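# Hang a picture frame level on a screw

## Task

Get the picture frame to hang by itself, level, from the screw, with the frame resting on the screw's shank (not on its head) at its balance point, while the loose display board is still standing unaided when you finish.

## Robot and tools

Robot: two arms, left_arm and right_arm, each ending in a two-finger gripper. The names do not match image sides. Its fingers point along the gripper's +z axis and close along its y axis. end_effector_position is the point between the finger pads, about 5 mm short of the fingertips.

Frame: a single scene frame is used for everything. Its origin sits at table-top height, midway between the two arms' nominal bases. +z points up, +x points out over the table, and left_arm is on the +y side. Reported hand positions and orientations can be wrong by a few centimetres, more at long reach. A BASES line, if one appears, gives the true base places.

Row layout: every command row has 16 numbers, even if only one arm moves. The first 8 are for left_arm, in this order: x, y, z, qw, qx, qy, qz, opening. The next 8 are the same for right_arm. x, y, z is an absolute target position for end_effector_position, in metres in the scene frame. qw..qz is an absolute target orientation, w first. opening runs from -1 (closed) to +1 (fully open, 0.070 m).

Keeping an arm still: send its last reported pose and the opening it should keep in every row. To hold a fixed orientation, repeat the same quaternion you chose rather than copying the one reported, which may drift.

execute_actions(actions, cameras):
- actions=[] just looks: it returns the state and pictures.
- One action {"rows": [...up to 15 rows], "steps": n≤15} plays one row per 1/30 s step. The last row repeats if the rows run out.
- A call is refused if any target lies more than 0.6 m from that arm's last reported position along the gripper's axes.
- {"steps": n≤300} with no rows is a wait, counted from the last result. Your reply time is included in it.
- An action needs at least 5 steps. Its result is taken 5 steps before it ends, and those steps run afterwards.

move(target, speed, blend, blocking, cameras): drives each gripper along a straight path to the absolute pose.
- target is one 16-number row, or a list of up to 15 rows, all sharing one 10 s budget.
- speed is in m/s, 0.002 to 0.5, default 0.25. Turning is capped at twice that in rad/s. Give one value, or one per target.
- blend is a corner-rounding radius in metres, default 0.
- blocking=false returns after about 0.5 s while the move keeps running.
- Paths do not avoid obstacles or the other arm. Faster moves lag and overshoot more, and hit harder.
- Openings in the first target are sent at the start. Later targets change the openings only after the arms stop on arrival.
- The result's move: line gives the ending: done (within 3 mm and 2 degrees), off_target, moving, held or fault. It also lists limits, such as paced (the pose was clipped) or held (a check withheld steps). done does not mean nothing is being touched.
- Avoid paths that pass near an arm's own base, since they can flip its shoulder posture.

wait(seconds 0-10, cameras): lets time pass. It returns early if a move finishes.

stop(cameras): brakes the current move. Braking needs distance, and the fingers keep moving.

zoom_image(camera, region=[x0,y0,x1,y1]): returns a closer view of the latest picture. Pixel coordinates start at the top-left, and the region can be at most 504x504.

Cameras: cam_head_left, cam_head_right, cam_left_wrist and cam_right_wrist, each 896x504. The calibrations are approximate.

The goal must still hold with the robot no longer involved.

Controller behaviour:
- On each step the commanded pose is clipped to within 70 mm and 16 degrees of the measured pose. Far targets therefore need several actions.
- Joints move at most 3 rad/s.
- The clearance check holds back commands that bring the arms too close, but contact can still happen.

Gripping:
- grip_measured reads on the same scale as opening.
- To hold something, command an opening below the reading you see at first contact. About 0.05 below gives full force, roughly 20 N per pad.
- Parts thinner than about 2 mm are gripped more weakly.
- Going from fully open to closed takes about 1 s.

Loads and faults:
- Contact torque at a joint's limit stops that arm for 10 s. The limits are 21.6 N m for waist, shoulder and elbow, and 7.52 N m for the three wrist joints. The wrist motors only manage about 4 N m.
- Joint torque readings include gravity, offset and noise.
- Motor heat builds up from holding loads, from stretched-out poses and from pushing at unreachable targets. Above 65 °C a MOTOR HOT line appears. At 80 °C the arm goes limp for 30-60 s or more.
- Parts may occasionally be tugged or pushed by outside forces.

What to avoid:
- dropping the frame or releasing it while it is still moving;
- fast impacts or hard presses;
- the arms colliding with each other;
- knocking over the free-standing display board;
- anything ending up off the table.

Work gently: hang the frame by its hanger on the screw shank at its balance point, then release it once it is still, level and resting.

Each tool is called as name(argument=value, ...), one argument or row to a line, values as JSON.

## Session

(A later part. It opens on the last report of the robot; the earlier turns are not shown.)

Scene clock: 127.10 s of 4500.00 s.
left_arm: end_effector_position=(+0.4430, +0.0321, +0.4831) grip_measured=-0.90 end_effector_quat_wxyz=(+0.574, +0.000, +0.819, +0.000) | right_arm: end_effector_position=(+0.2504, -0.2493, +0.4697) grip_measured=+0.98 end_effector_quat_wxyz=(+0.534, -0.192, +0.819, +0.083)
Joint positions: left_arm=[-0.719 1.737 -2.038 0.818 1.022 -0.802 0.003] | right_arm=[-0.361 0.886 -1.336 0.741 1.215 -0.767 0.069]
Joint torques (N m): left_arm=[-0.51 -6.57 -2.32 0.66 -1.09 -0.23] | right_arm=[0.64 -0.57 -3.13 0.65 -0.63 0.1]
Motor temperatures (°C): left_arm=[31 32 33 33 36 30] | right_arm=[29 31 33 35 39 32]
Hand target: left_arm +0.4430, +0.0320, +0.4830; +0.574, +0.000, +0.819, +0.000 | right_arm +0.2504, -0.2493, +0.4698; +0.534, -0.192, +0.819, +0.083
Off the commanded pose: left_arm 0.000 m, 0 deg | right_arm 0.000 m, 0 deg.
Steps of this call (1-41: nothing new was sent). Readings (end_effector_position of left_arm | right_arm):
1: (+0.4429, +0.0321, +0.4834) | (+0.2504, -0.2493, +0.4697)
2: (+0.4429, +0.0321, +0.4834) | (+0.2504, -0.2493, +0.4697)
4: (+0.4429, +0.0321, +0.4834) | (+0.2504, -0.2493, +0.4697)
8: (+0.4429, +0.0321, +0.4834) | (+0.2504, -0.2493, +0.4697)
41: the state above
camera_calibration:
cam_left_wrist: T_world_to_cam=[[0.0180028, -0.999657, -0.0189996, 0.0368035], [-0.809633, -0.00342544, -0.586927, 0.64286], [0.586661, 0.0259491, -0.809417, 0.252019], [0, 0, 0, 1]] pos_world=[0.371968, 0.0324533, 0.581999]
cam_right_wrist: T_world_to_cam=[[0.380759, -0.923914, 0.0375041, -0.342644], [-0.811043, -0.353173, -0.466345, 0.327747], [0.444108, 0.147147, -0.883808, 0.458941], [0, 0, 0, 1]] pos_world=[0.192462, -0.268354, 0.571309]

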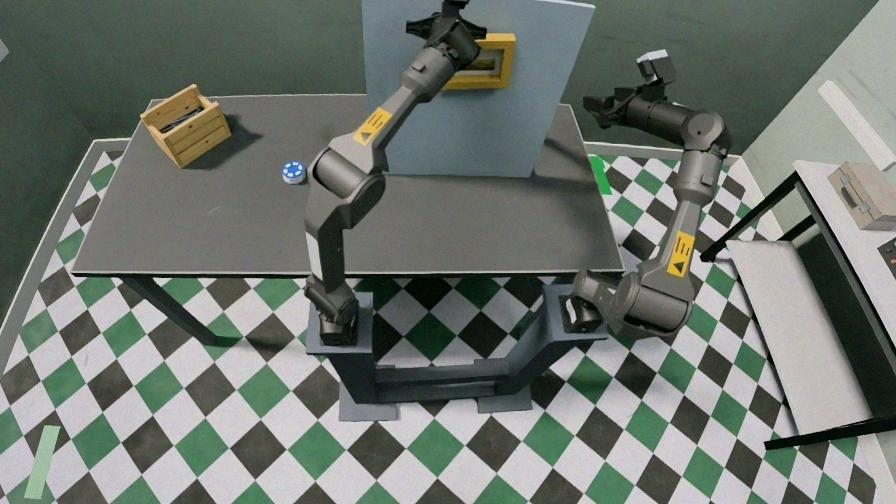

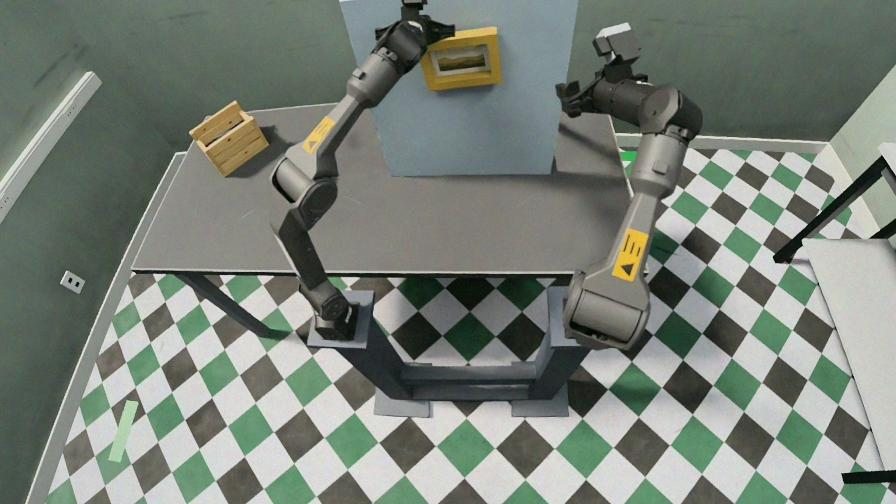

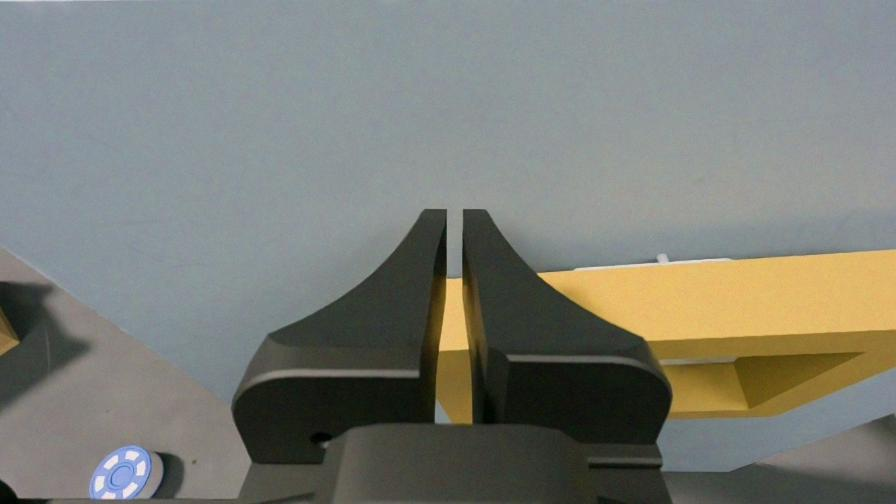

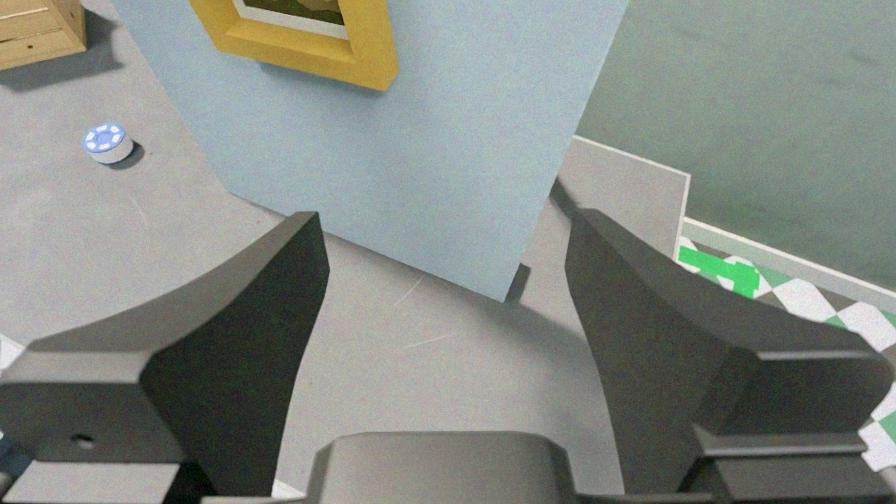

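move(
  target=[
    [0.375,0.032,0.487,0.5736,0,0.8192,0,-0.9,0.2504,-0.2493,0.4698,0.534,-0.192,0.819,0.083,0.98],
    [0.375,0.038,0.392,0.7071,0,0.7071,0,0.0,0.2504,-0.2493,0.4698,0.534,-0.192,0.819,0.083,0.98],
  ],
  speed=[0.1,0.15],
)

Scene clock: 131.00 s of 4500.00 s.
left_arm: end_effector_position=(+0.3749, +0.0381, +0.3920) grip_measured=+0.00 end_effector_quat_wxyz=(+0.692, -0.005, +0.722, +0.006) | right_arm: end_effector_position=(+0.2504, -0.2493, +0.4697) grip_measured=+0.98 end_effector_quat_wxyz=(+0.534, -0.192, +0.819, +0.083)
Joint positions: left_arm=[-0.927 1.456 -1.059 1.739 0.967 -1.918 0.035] | right_arm=[-0.361 0.886 -1.336 0.741 1.215 -0.767 0.069]
Joint torques (N m): left_arm=[0.09 -5.41 -3.69 0.57 0.17 0.03] | right_arm=[0.63 -0.54 -3.16 0.67 -0.61 0.06]
Motor temperatures (°C): left_arm=[31 32 33 33 36 30] | right_arm=[29 31 33 35 39 32]
Hand target: left_arm +0.3749, +0.0379, +0.3922; +0.692, -0.005, +0.722, +0.005 | right_arm +0.2504, -0.2493, +0.4698; +0.534, -0.192, +0.819, +0.083
Off the commanded pose: left_arm 0.000 m, 3 deg | right_arm 0.000 m, 0 deg.
joint sent to its limit (left arm) — joint 4 (forearm roll), upper limit.
Kept back: nothing.
move: off_target (left_arm); target 2's new opening was sent with left_arm's hand 0.000 m and 3 deg from that target
camera_calibration:
cam_left_wrist: T_world_to_cam=[[0.0388115, -0.999161, -0.0130865, 0.0322367], [-0.593993, -0.0125379, -0.804373, 0.539105], [0.803534, 0.0389922, -0.593981, 0.0518352], [0, 0, 0, 1]] pos_world=[0.277322, 0.0369477, 0.464852]
cam_right_wrist: T_world_to_cam=[[0.380759, -0.923914, 0.0375041, -0.342644], [-0.811043, -0.353173, -0.466345, 0.327747], [0.444108, 0.147147, -0.883808, 0.458941], [0, 0, 0, 1]] pos_world=[0.192462, -0.268354, 0.571309]

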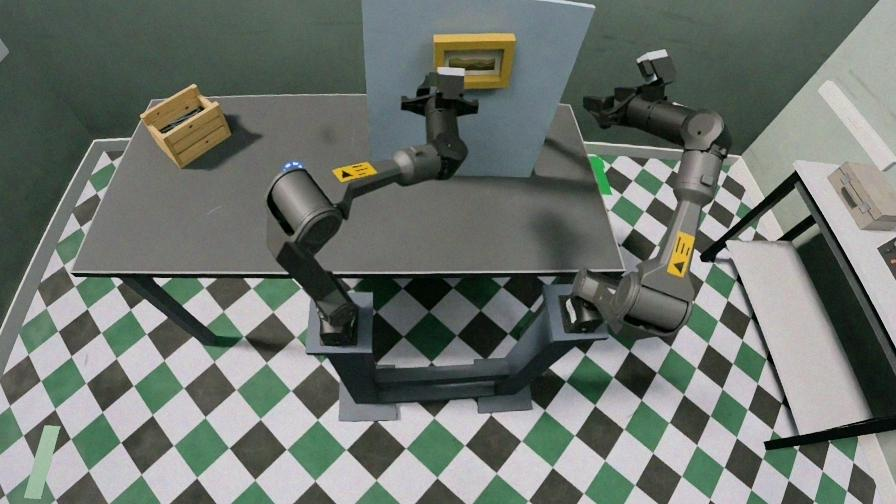

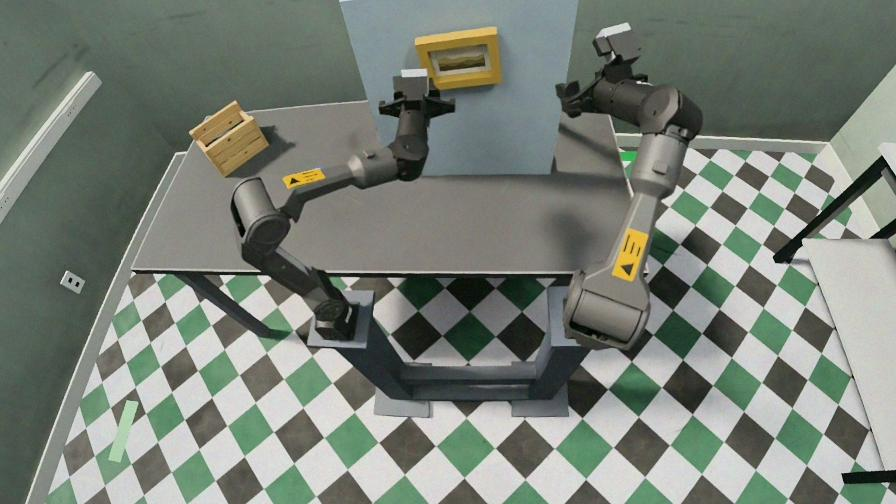

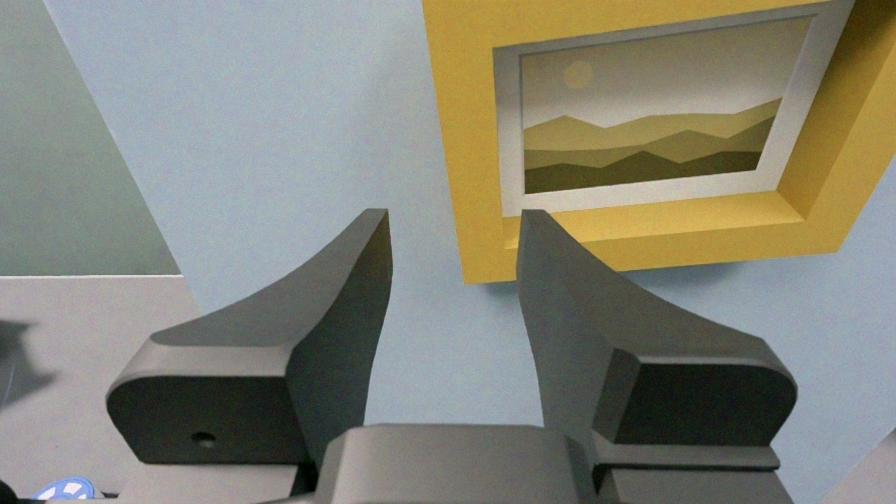

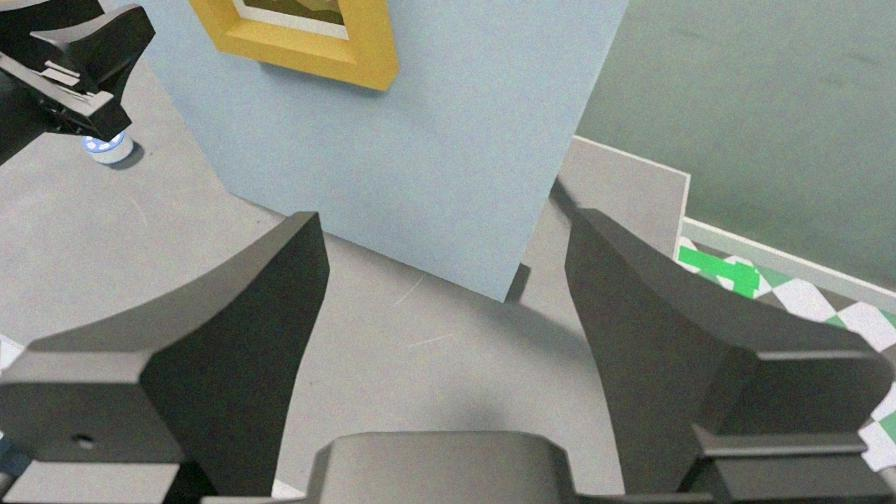

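move(
  target=[
    [0.425,0.038,0.392,0.7071,0,0.7071,0,0.0,0.2504,-0.2493,0.4698,0.534,-0.192,0.819,0.083,0.98],
    [0.441,0.038,0.393,0.7071,0,0.7071,0,0.0,0.2504,-0.2493,0.4698,0.534,-0.192,0.819,0.083,0.98],
    [0.441,0.038,0.41,0.7071,0,0.7071,0,0.0,0.2504,-0.2493,0.4698,0.534,-0.192,0.819,0.083,0.98],
  ],
  speed=[0.06,0.03,0.015],
)

move(
  target=[0.441,0.038,0.4187,0.7071,0,0.7071,0,0.0,0.2504,-0.2493,0.4698,0.534,-0.192,0.819,0.083,0.98],
  speed=0.01,
)

Scene clock: 134.27 s of 4500.00 s.
left_arm: end_effector_position=(+0.4409, +0.0377, +0.4101) grip_measured=+0.00 end_effector_quat_wxyz=(+0.692, -0.004, +0.722, +0.005) | right_arm: end_effector_position=(+0.2504, -0.2493, +0.4697) grip_measured=+0.98 end_effector_quat_wxyz=(+0.534, -0.192, +0.819, +0.083)
Joint positions: left_arm=[-0.746 1.597 -1.289 1.739 0.777 -1.844 0.035] | right_arm=[-0.361 0.886 -1.336 0.741 1.215 -0.767 0.069]
Joint torques (N m): left_arm=[0.52 -7.26 -3.57 0.64 0.09 -0.01] | right_arm=[0.6 -0.53 -3.17 0.67 -0.6 0.04]
Motor temperatures (°C): left_arm=[31 32 33 33 36 30] | right_arm=[29 31 33 35 39 32]
Hand target: left_arm +0.4410, +0.0379, +0.4102; +0.692, -0.005, +0.722, +0.005 | right_arm +0.2504, -0.2493, +0.4698; +0.534, -0.192, +0.819, +0.083
Off the commanded pose: left_arm 0.000 m, 3 deg | right_arm 0.000 m, 0 deg.
joint sent to its limit (left arm) — joint 4 (forearm roll), upper limit.
Kept back: nothing.
move: off_target (left_arm)
camera_calibration:
cam_left_wrist: T_world_to_cam=[[0.0356416, -0.999283, -0.01279, 0.0307124], [-0.594216, -0.0109005, -0.804232, 0.592817], [0.803515, 0.0362641, -0.594178, 0.00979497], [0, 0, 0, 1]] pos_world=[0.343297, 0.0367972, 0.482975]
cam_right_wrist: T_world_to_cam=[[0.380759, -0.923914, 0.0375041, -0.342644], [-0.811043, -0.353173, -0.466345, 0.327747], [0.444108, 0.147147, -0.883808, 0.458941], [0, 0, 0, 1]] pos_world=[0.192462, -0.268354, 0.571309]

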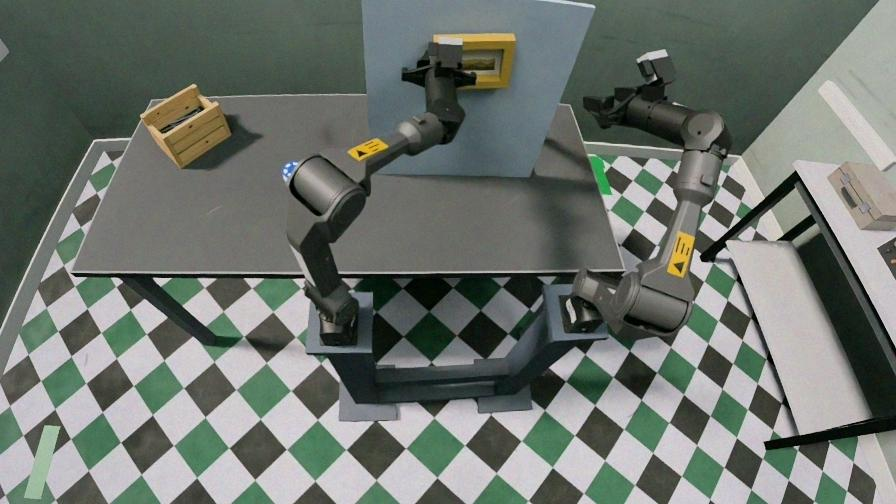

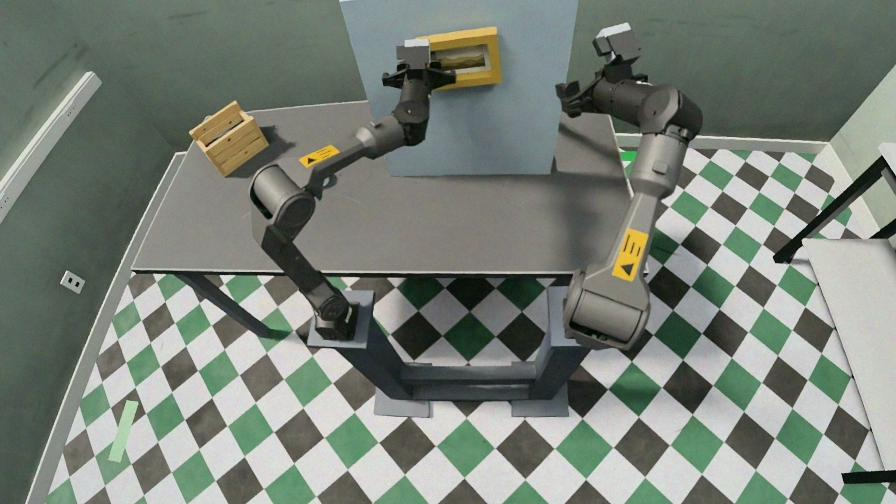

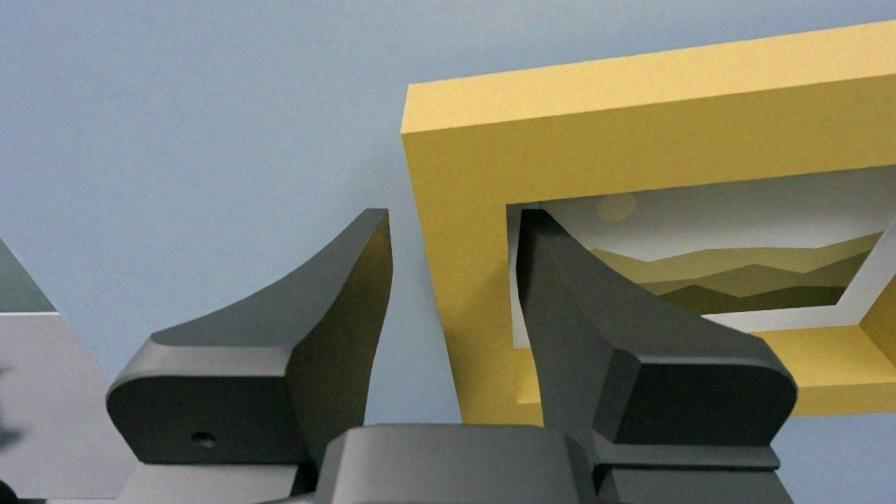

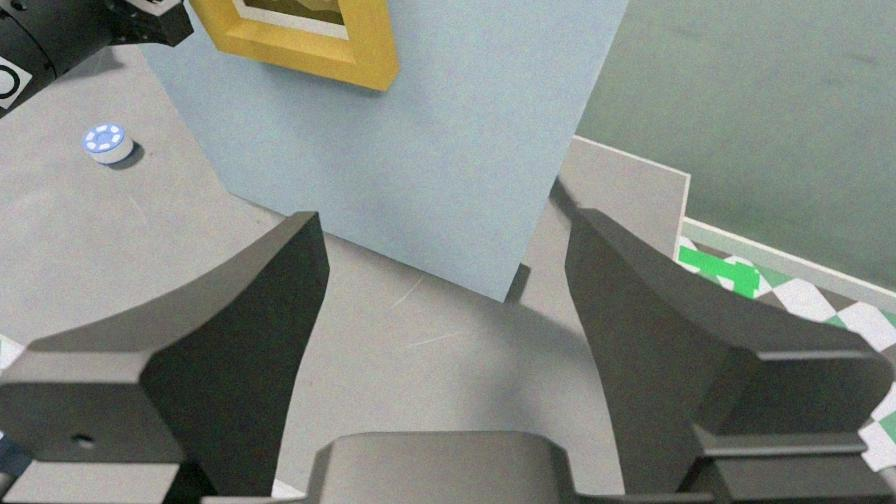

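Scene clock: 136.70 s of 4500.00 s.
left_arm: end_effector_position=(+0.4409, +0.0377, +0.4189) grip_measured=+0.00 end_effector_quat_wxyz=(+0.697, -0.003, +0.717, +0.003) | right_arm: end_effector_position=(+0.2504, -0.2493, +0.4697) grip_measured=+0.98 end_effector_quat_wxyz=(+0.534, -0.192, +0.819, +0.083)
Joint positions: left_arm=[-0.744 1.591 -1.305 1.739 0.77 -1.829 0.035] | right_arm=[-0.361 0.886 -1.336 0.741 1.215 -0.767 0.069]
Joint torques (N m): left_arm=[0.59 -7.3 -3.71 0.55 0.11 0.01] | right_arm=[0.6 -0.47 -3.15 0.67 -0.59 0.02]
Motor temperatures (°C): left_arm=[31 33 33 33 36 30] | right_arm=[29 31 33 35 39 32]
Hand target: left_arm +0.4410, +0.0379, +0.4189; +0.697, -0.003, +0.717, +0.003 | right_arm +0.2504, -0.2493, +0.4698; +0.534, -0.192, +0.819, +0.083
Off the commanded pose: left_arm 0.000 m, 2 deg | right_arm 0.000 m, 0 deg.
joint sent to its limit (left arm) — joint 4 (forearm roll), upper limit.
Kept back: nothing.
move: done
camera_calibration:
cam_left_wrist: T_world_to_cam=[[0.0309965, -0.999446, -0.0121332, 0.0326762], [-0.58305, -0.00822016, -0.812395, 0.598264], [0.811845, 0.0322556, -0.582982, 0.00675974], [0, 0, 0, 1]] pos_world=[0.342317, 0.0373579, 0.490364]
cam_right_wrist: T_world_to_cam=[[0.380759, -0.923914, 0.0375041, -0.342644], [-0.811043, -0.353173, -0.466345, 0.327747], [0.444108, 0.147147, -0.883808, 0.458941], [0, 0, 0, 1]] pos_world=[0.192462, -0.268354, 0.571309]

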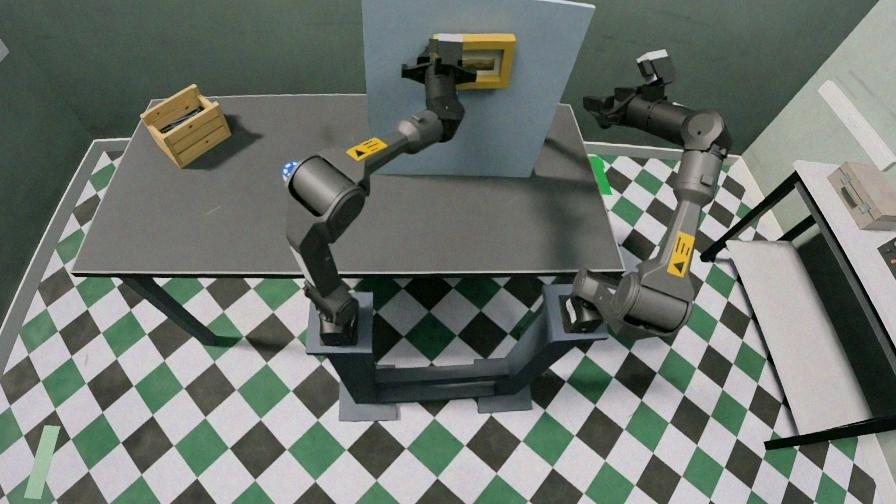

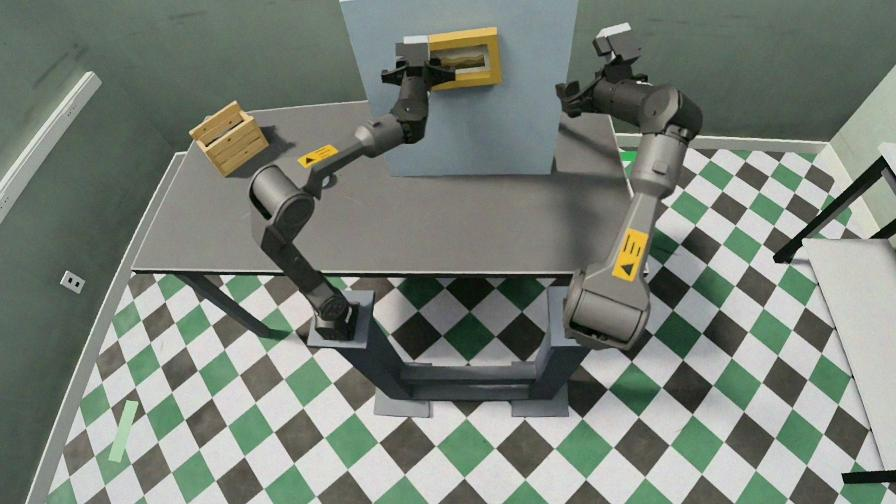

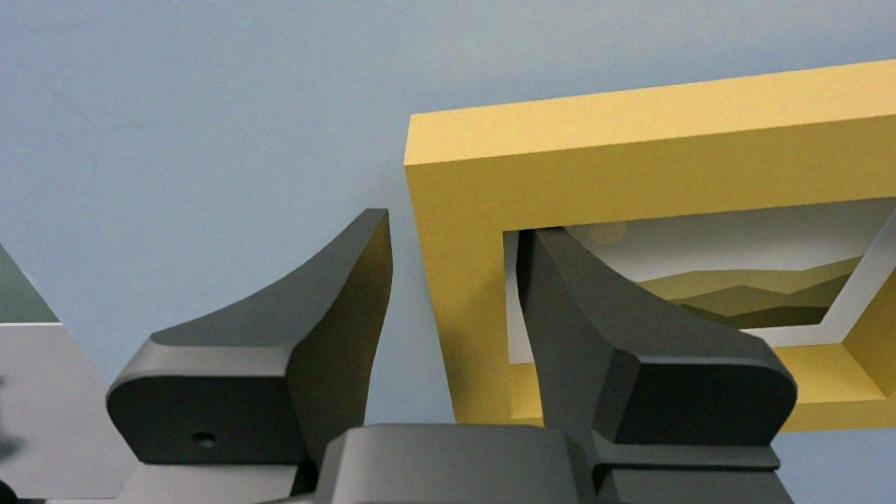

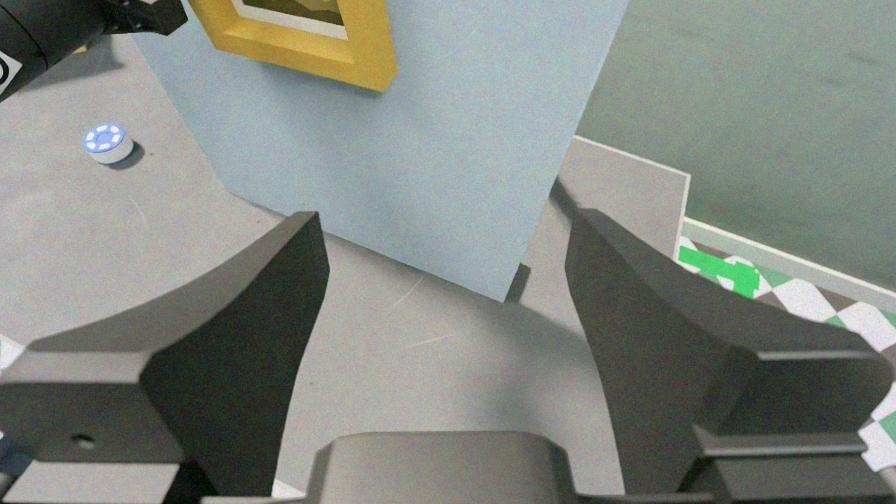

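zoom_image(
  camera="cam_head_right",
  region=[405, 20, 505, 100],
)

zoom_image(
  camera="cam_head_left",
  region=[420, 20, 520, 100],
)

Scaled by 5.040 from the camera's 896x504 image, which has a finer 1280x720 frame.

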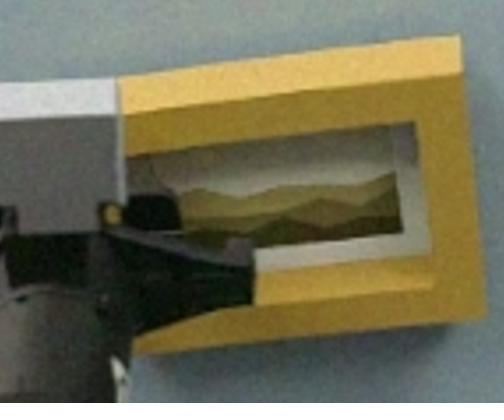

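Scaled by 5.040 from the camera's 896x504 image, which has a finer 1280x720 frame.

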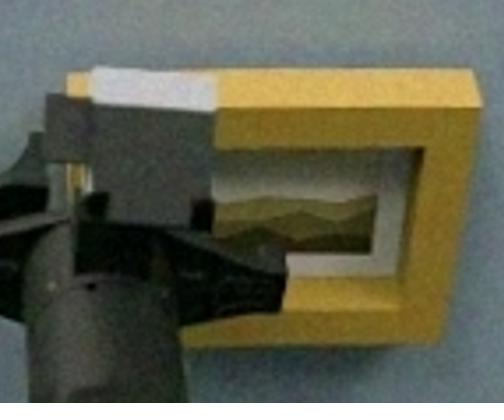

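move(
  target=[0.441,0.038,0.4225,0.7071,0,0.7071,0,0.0,0.2504,-0.2493,0.4698,0.534,-0.192,0.819,0.083,0.98],
  speed=0.01,
  cameras=["cam_head_left","cam_head_right","cam_left_wrist"],
)

zoom_image(
  camera="cam_head_right",
  region=[405, 20, 505, 100],
)

zoom_image(
  camera="cam_head_left",
  region=[420, 20, 520, 100],
)

Scene clock: 140.53 s of 4500.00 s.
left_arm: end_effector_position=(+0.4409, +0.0377, +0.4226) grip_measured=+0.00 end_effector_quat_wxyz=(+0.699, -0.002, +0.715, +0.002) | right_arm: end_effector_position=(+0.2504, -0.2493, +0.4697) grip_measured=+0.98 end_effector_quat_wxyz=(+0.534, -0.192, +0.819, +0.083)
Joint positions: left_arm=[-0.743 1.59 -1.312 1.739 0.768 -1.822 0.035] | right_arm=[-0.361 0.886 -1.336 0.741 1.215 -0.767 0.069]
Joint torques (N m): left_arm=[0.46 -7.39 -3.8 0.61 0.08 0.01] | right_arm=[0.61 -0.5 -3.17 0.66 -0.58 -0.01]
Motor temperatures (°C): left_arm=[31 33 33 33 36 30] | right_arm=[29 30 33 35 39 32]
Hand target: left_arm +0.4410, +0.0379, +0.4227; +0.699, -0.002, +0.715, +0.002 | right_arm +0.2504, -0.2493, +0.4698; +0.534, -0.192, +0.819, +0.083
Off the commanded pose: left_arm 0.000 m, 1 deg | right_arm 0.000 m, 0 deg.
joint sent to its limit (left arm) — joint 4 (forearm roll), upper limit.
Kept back: nothing.
move: done
camera_calibration:
cam_left_wrist: T_world_to_cam=[[0.0292151, -0.9995, -0.0121046, 0.0334479], [-0.578211, -0.00702033, -0.815857, 0.600552], [0.815364, 0.0308344, -0.578127, 0.00533832], [0, 0, 0, 1]] pos_world=[0.341916, 0.0374827, 0.493455]
Images, in order (width x height): cam_head_left 896x504, cam_head_right 896x504, cam_left_wrist 896x504.

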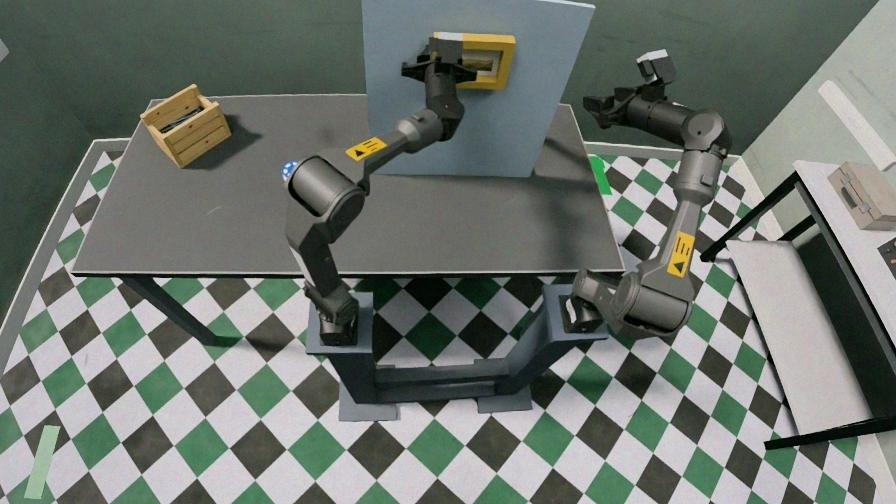

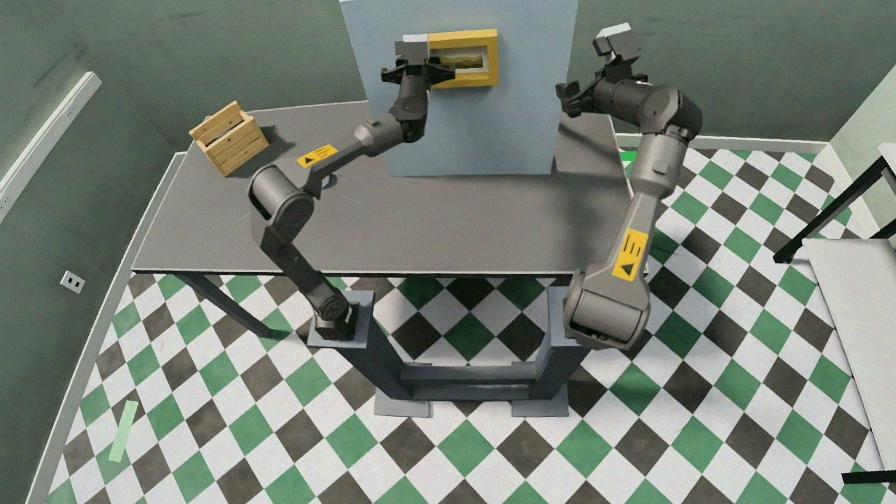

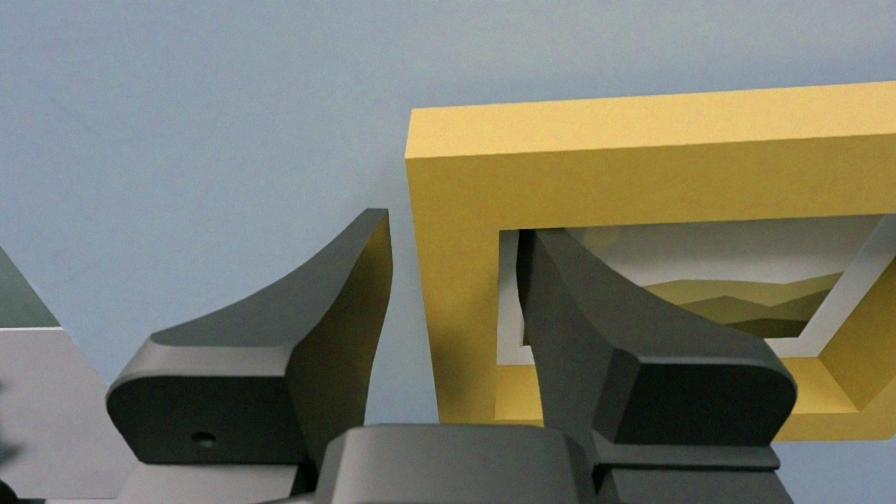

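Scaled by 5.040 from the camera's 896x504 image, which has a finer 1280x720 frame.

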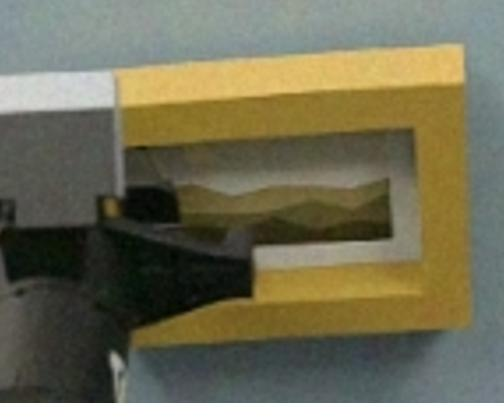

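Scaled by 5.040 from the camera's 896x504 image, which has a finer 1280x720 frame.

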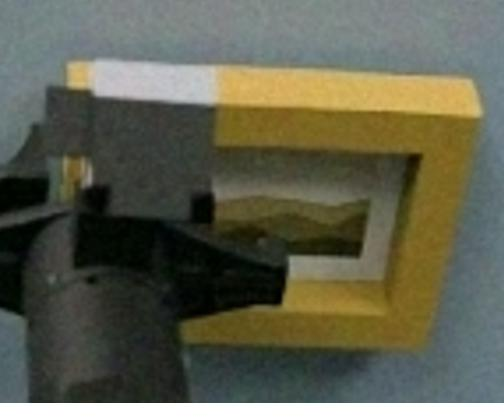

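move(
  target=[0.441,0.038,0.4243,0.7071,0,0.7071,0,0.0,0.2504,-0.2493,0.4698,0.534,-0.192,0.819,0.083,0.98],
  speed=0.008,
  cameras=["cam_head_left","cam_head_right","cam_left_wrist"],
)

zoom_image(
  camera="cam_head_right",
  region=[405, 20, 505, 100],
)

zoom_image(
  camera="cam_head_left",
  region=[420, 20, 520, 100],
)

Scene clock: 142.57 s of 4500.00 s.
left_arm: end_effector_position=(+0.4410, +0.0378, +0.4243) grip_measured=+0.00 end_effector_quat_wxyz=(+0.700, -0.002, +0.714, +0.002) | right_arm: end_effector_position=(+0.2504, -0.2493, +0.4697) grip_measured=+0.98 end_effector_quat_wxyz=(+0.534, -0.192, +0.819, +0.083)
Joint positions: left_arm=[-0.742 1.589 -1.316 1.739 0.766 -1.82 0.035] | right_arm=[-0.361 0.886 -1.336 0.741 1.215 -0.767 0.069]
Joint torques (N m): left_arm=[0.28 -7.53 -3.92 0.73 0.04 0.04] | right_arm=[0.57 -0.4 -3.17 0.66 -0.57 -0.03]
Motor temperatures (°C): left_arm=[31 33 33 33 36 30] | right_arm=[29 30 33 35 39 32]
Hand target: left_arm +0.4410, +0.0379, +0.4245; +0.700, -0.002, +0.714, +0.002 | right_arm +0.2504, -0.2493, +0.4698; +0.534, -0.192, +0.819, +0.083
Off the commanded pose: left_arm 0.000 m, 1 deg | right_arm 0.000 m, 0 deg.
joint sent to its limit (left arm) — joint 4 (forearm roll), upper limit.
Kept back: nothing.
move: done
camera_calibration:
cam_left_wrist: T_world_to_cam=[[0.0283588, -0.99953, -0.0116297, 0.0337239], [-0.575921, -0.00682866, -0.817477, 0.601723], [0.817013, 0.0298804, -0.575844, 0.00462829], [0, 0, 0, 1]] pos_world=[0.341807, 0.0376788, 0.494952]
Images, in order (width x height): cam_head_left 896x504, cam_head_right 896x504, cam_left_wrist 896x504.

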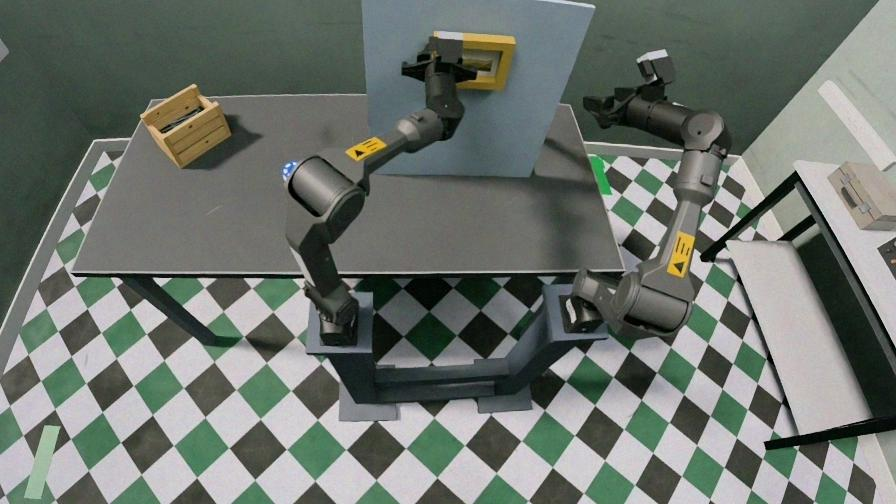

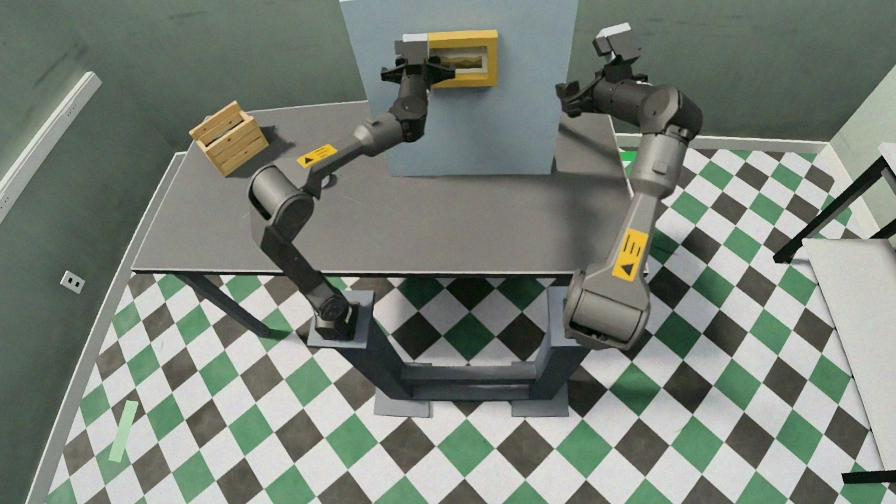

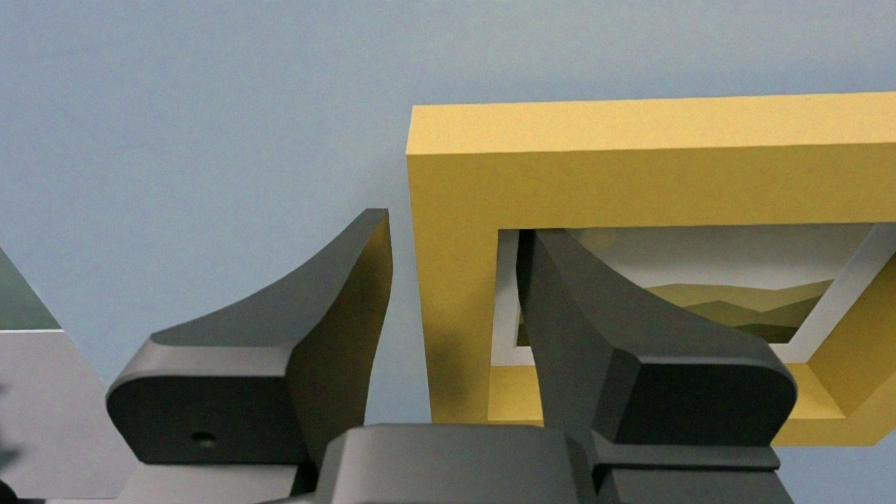

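Scaled by 5.040 from the camera's 896x504 image, which has a finer 1280x720 frame.

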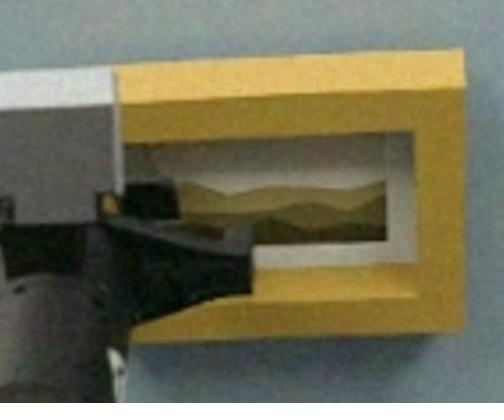

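Scaled by 5.040 from the camera's 896x504 image, which has a finer 1280x720 frame.

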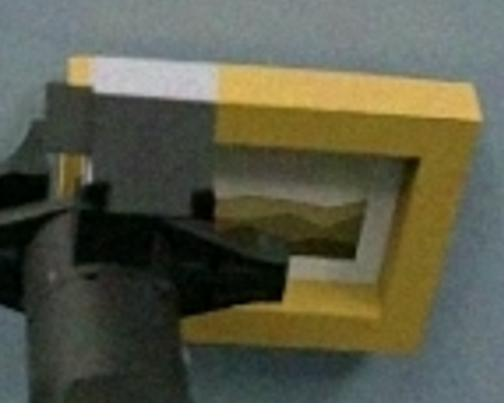

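move(
  target=[
    [0.441,0.038,0.405,0.7071,0,0.7071,0,0.0,0.2504,-0.2493,0.4698,0.534,-0.192,0.819,0.083,0.98],
    [0.39,0.038,0.40,0.7071,0,0.7071,0,0.0,0.2504,-0.2493,0.4698,0.534,-0.192,0.819,0.083,0.98],
    [0.26,0.08,0.40,0.7071,0,0.7071,0,0.0,0.2504,-0.2493,0.4698,0.534,-0.192,0.819,0.083,0.98],
  ],
  speed=[0.012,0.05,0.2],
)

zoom_image(
  camera="cam_head_right",
  region=[405, 20, 505, 100],
)

zoom_image(
  camera="cam_head_left",
  region=[420, 20, 520, 100],
)

Scene clock: 146.77 s of 4500.00 s.
left_arm: end_effector_position=(+0.2603, +0.0806, +0.4006) grip_measured=+0.00 end_effector_quat_wxyz=(+0.700, +0.032, +0.712, -0.033) | right_arm: end_effector_position=(+0.2504, -0.2493, +0.4697) grip_measured=+0.98 end_effector_quat_wxyz=(+0.534, -0.192, +0.819, +0.083)
Joint positions: left_arm=[-1.306 1.04 -0.744 1.629 1.223 -1.789 0.035] | right_arm=[-0.361 0.886 -1.336 0.741 1.215 -0.767 0.069]
Joint torques (N m): left_arm=[0.93 -1.38 -2.95 0.9 0.17 -0.22] | right_arm=[0.55 -0.4 -3.22 0.65 -0.56 -0.06]
Motor temperatures (°C): left_arm=[31 33 33 33 36 30] | right_arm=[29 30 33 35 39 32]
Hand target: left_arm +0.2606, +0.0802, +0.4000; +0.700, +0.032, +0.713, -0.032 | right_arm +0.2504, -0.2493, +0.4698; +0.534, -0.192, +0.819, +0.083
Off the commanded pose: left_arm 0.001 m, 5 deg | right_arm 0.000 m, 0 deg.
joint sent to its limit (left arm) — joint 5 (wrist pitch), upper limit.
Kept back: nothing.
move: off_target (left_arm)
camera_calibration:
cam_left_wrist: T_world_to_cam=[[-0.0691699, -0.997563, -0.00915195, 0.105651], [-0.571988, 0.0471739, -0.818904, 0.473716], [0.81734, -0.0514087, -0.573857, 0.143026], [0, 0, 0, 1]] pos_world=[0.161367, 0.0903989, 0.470971]
cam_right_wrist: T_world_to_cam=[[0.380759, -0.923914, 0.0375041, -0.342644], [-0.811043, -0.353173, -0.466345, 0.327747], [0.444108, 0.147147, -0.883808, 0.458941], [0, 0, 0, 1]] pos_world=[0.192462, -0.268354, 0.571309]

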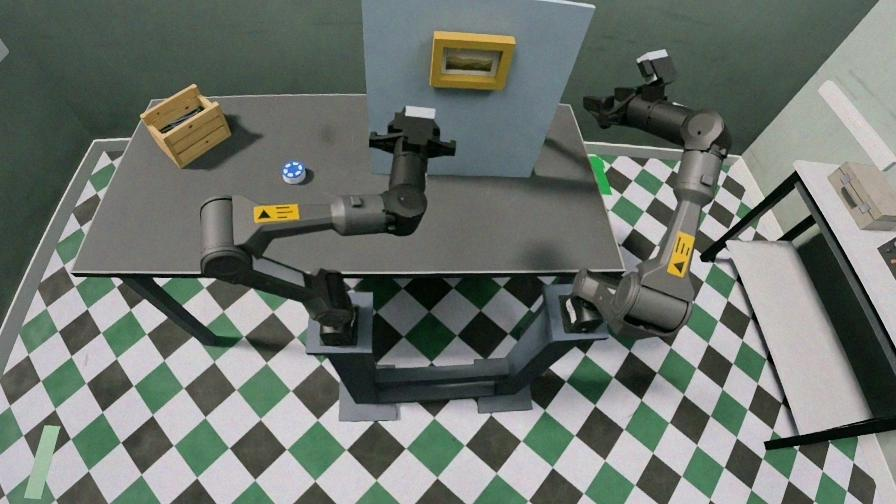

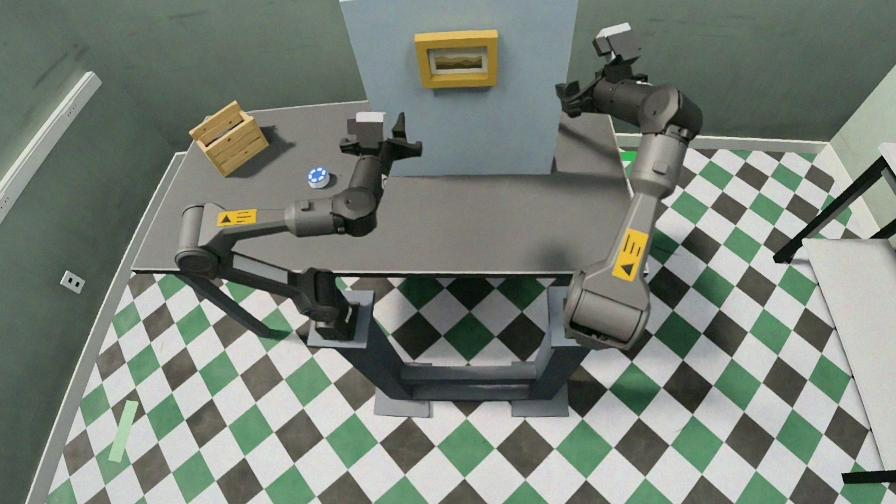

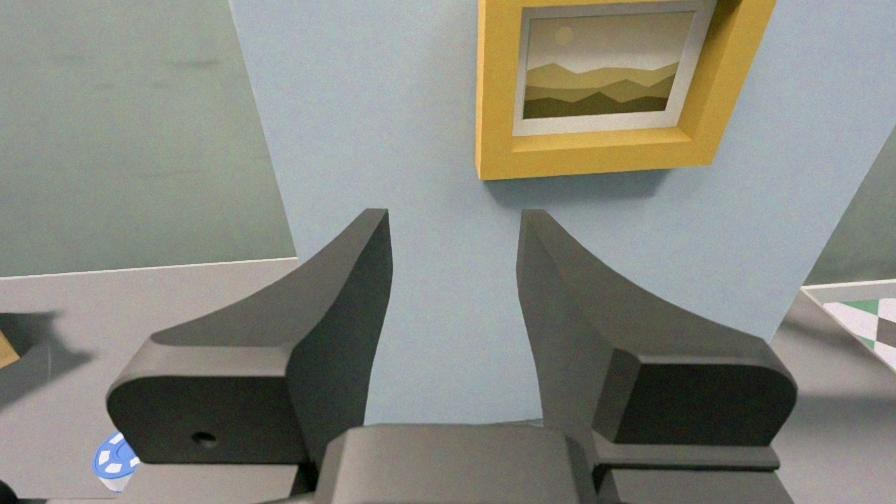

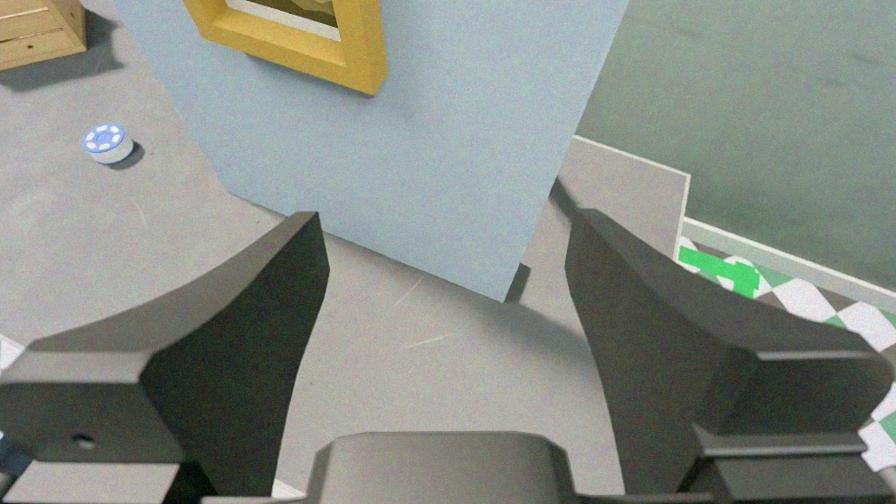

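Scaled by 5.040 from the camera's 896x504 image, which has a finer 1280x720 frame.

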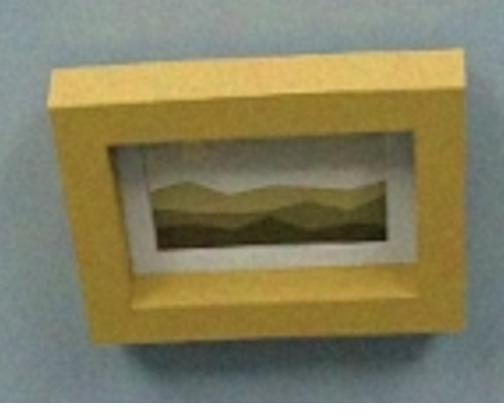

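Scaled by 5.040 from the camera's 896x504 image, which has a finer 1280x720 frame.

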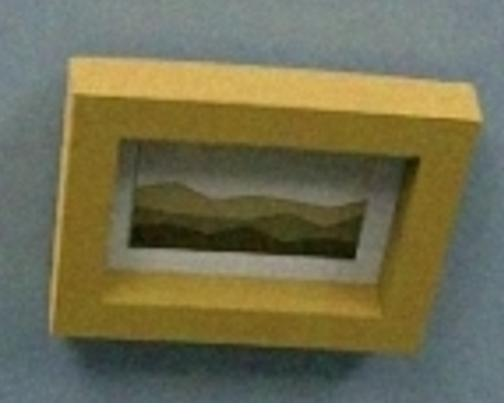

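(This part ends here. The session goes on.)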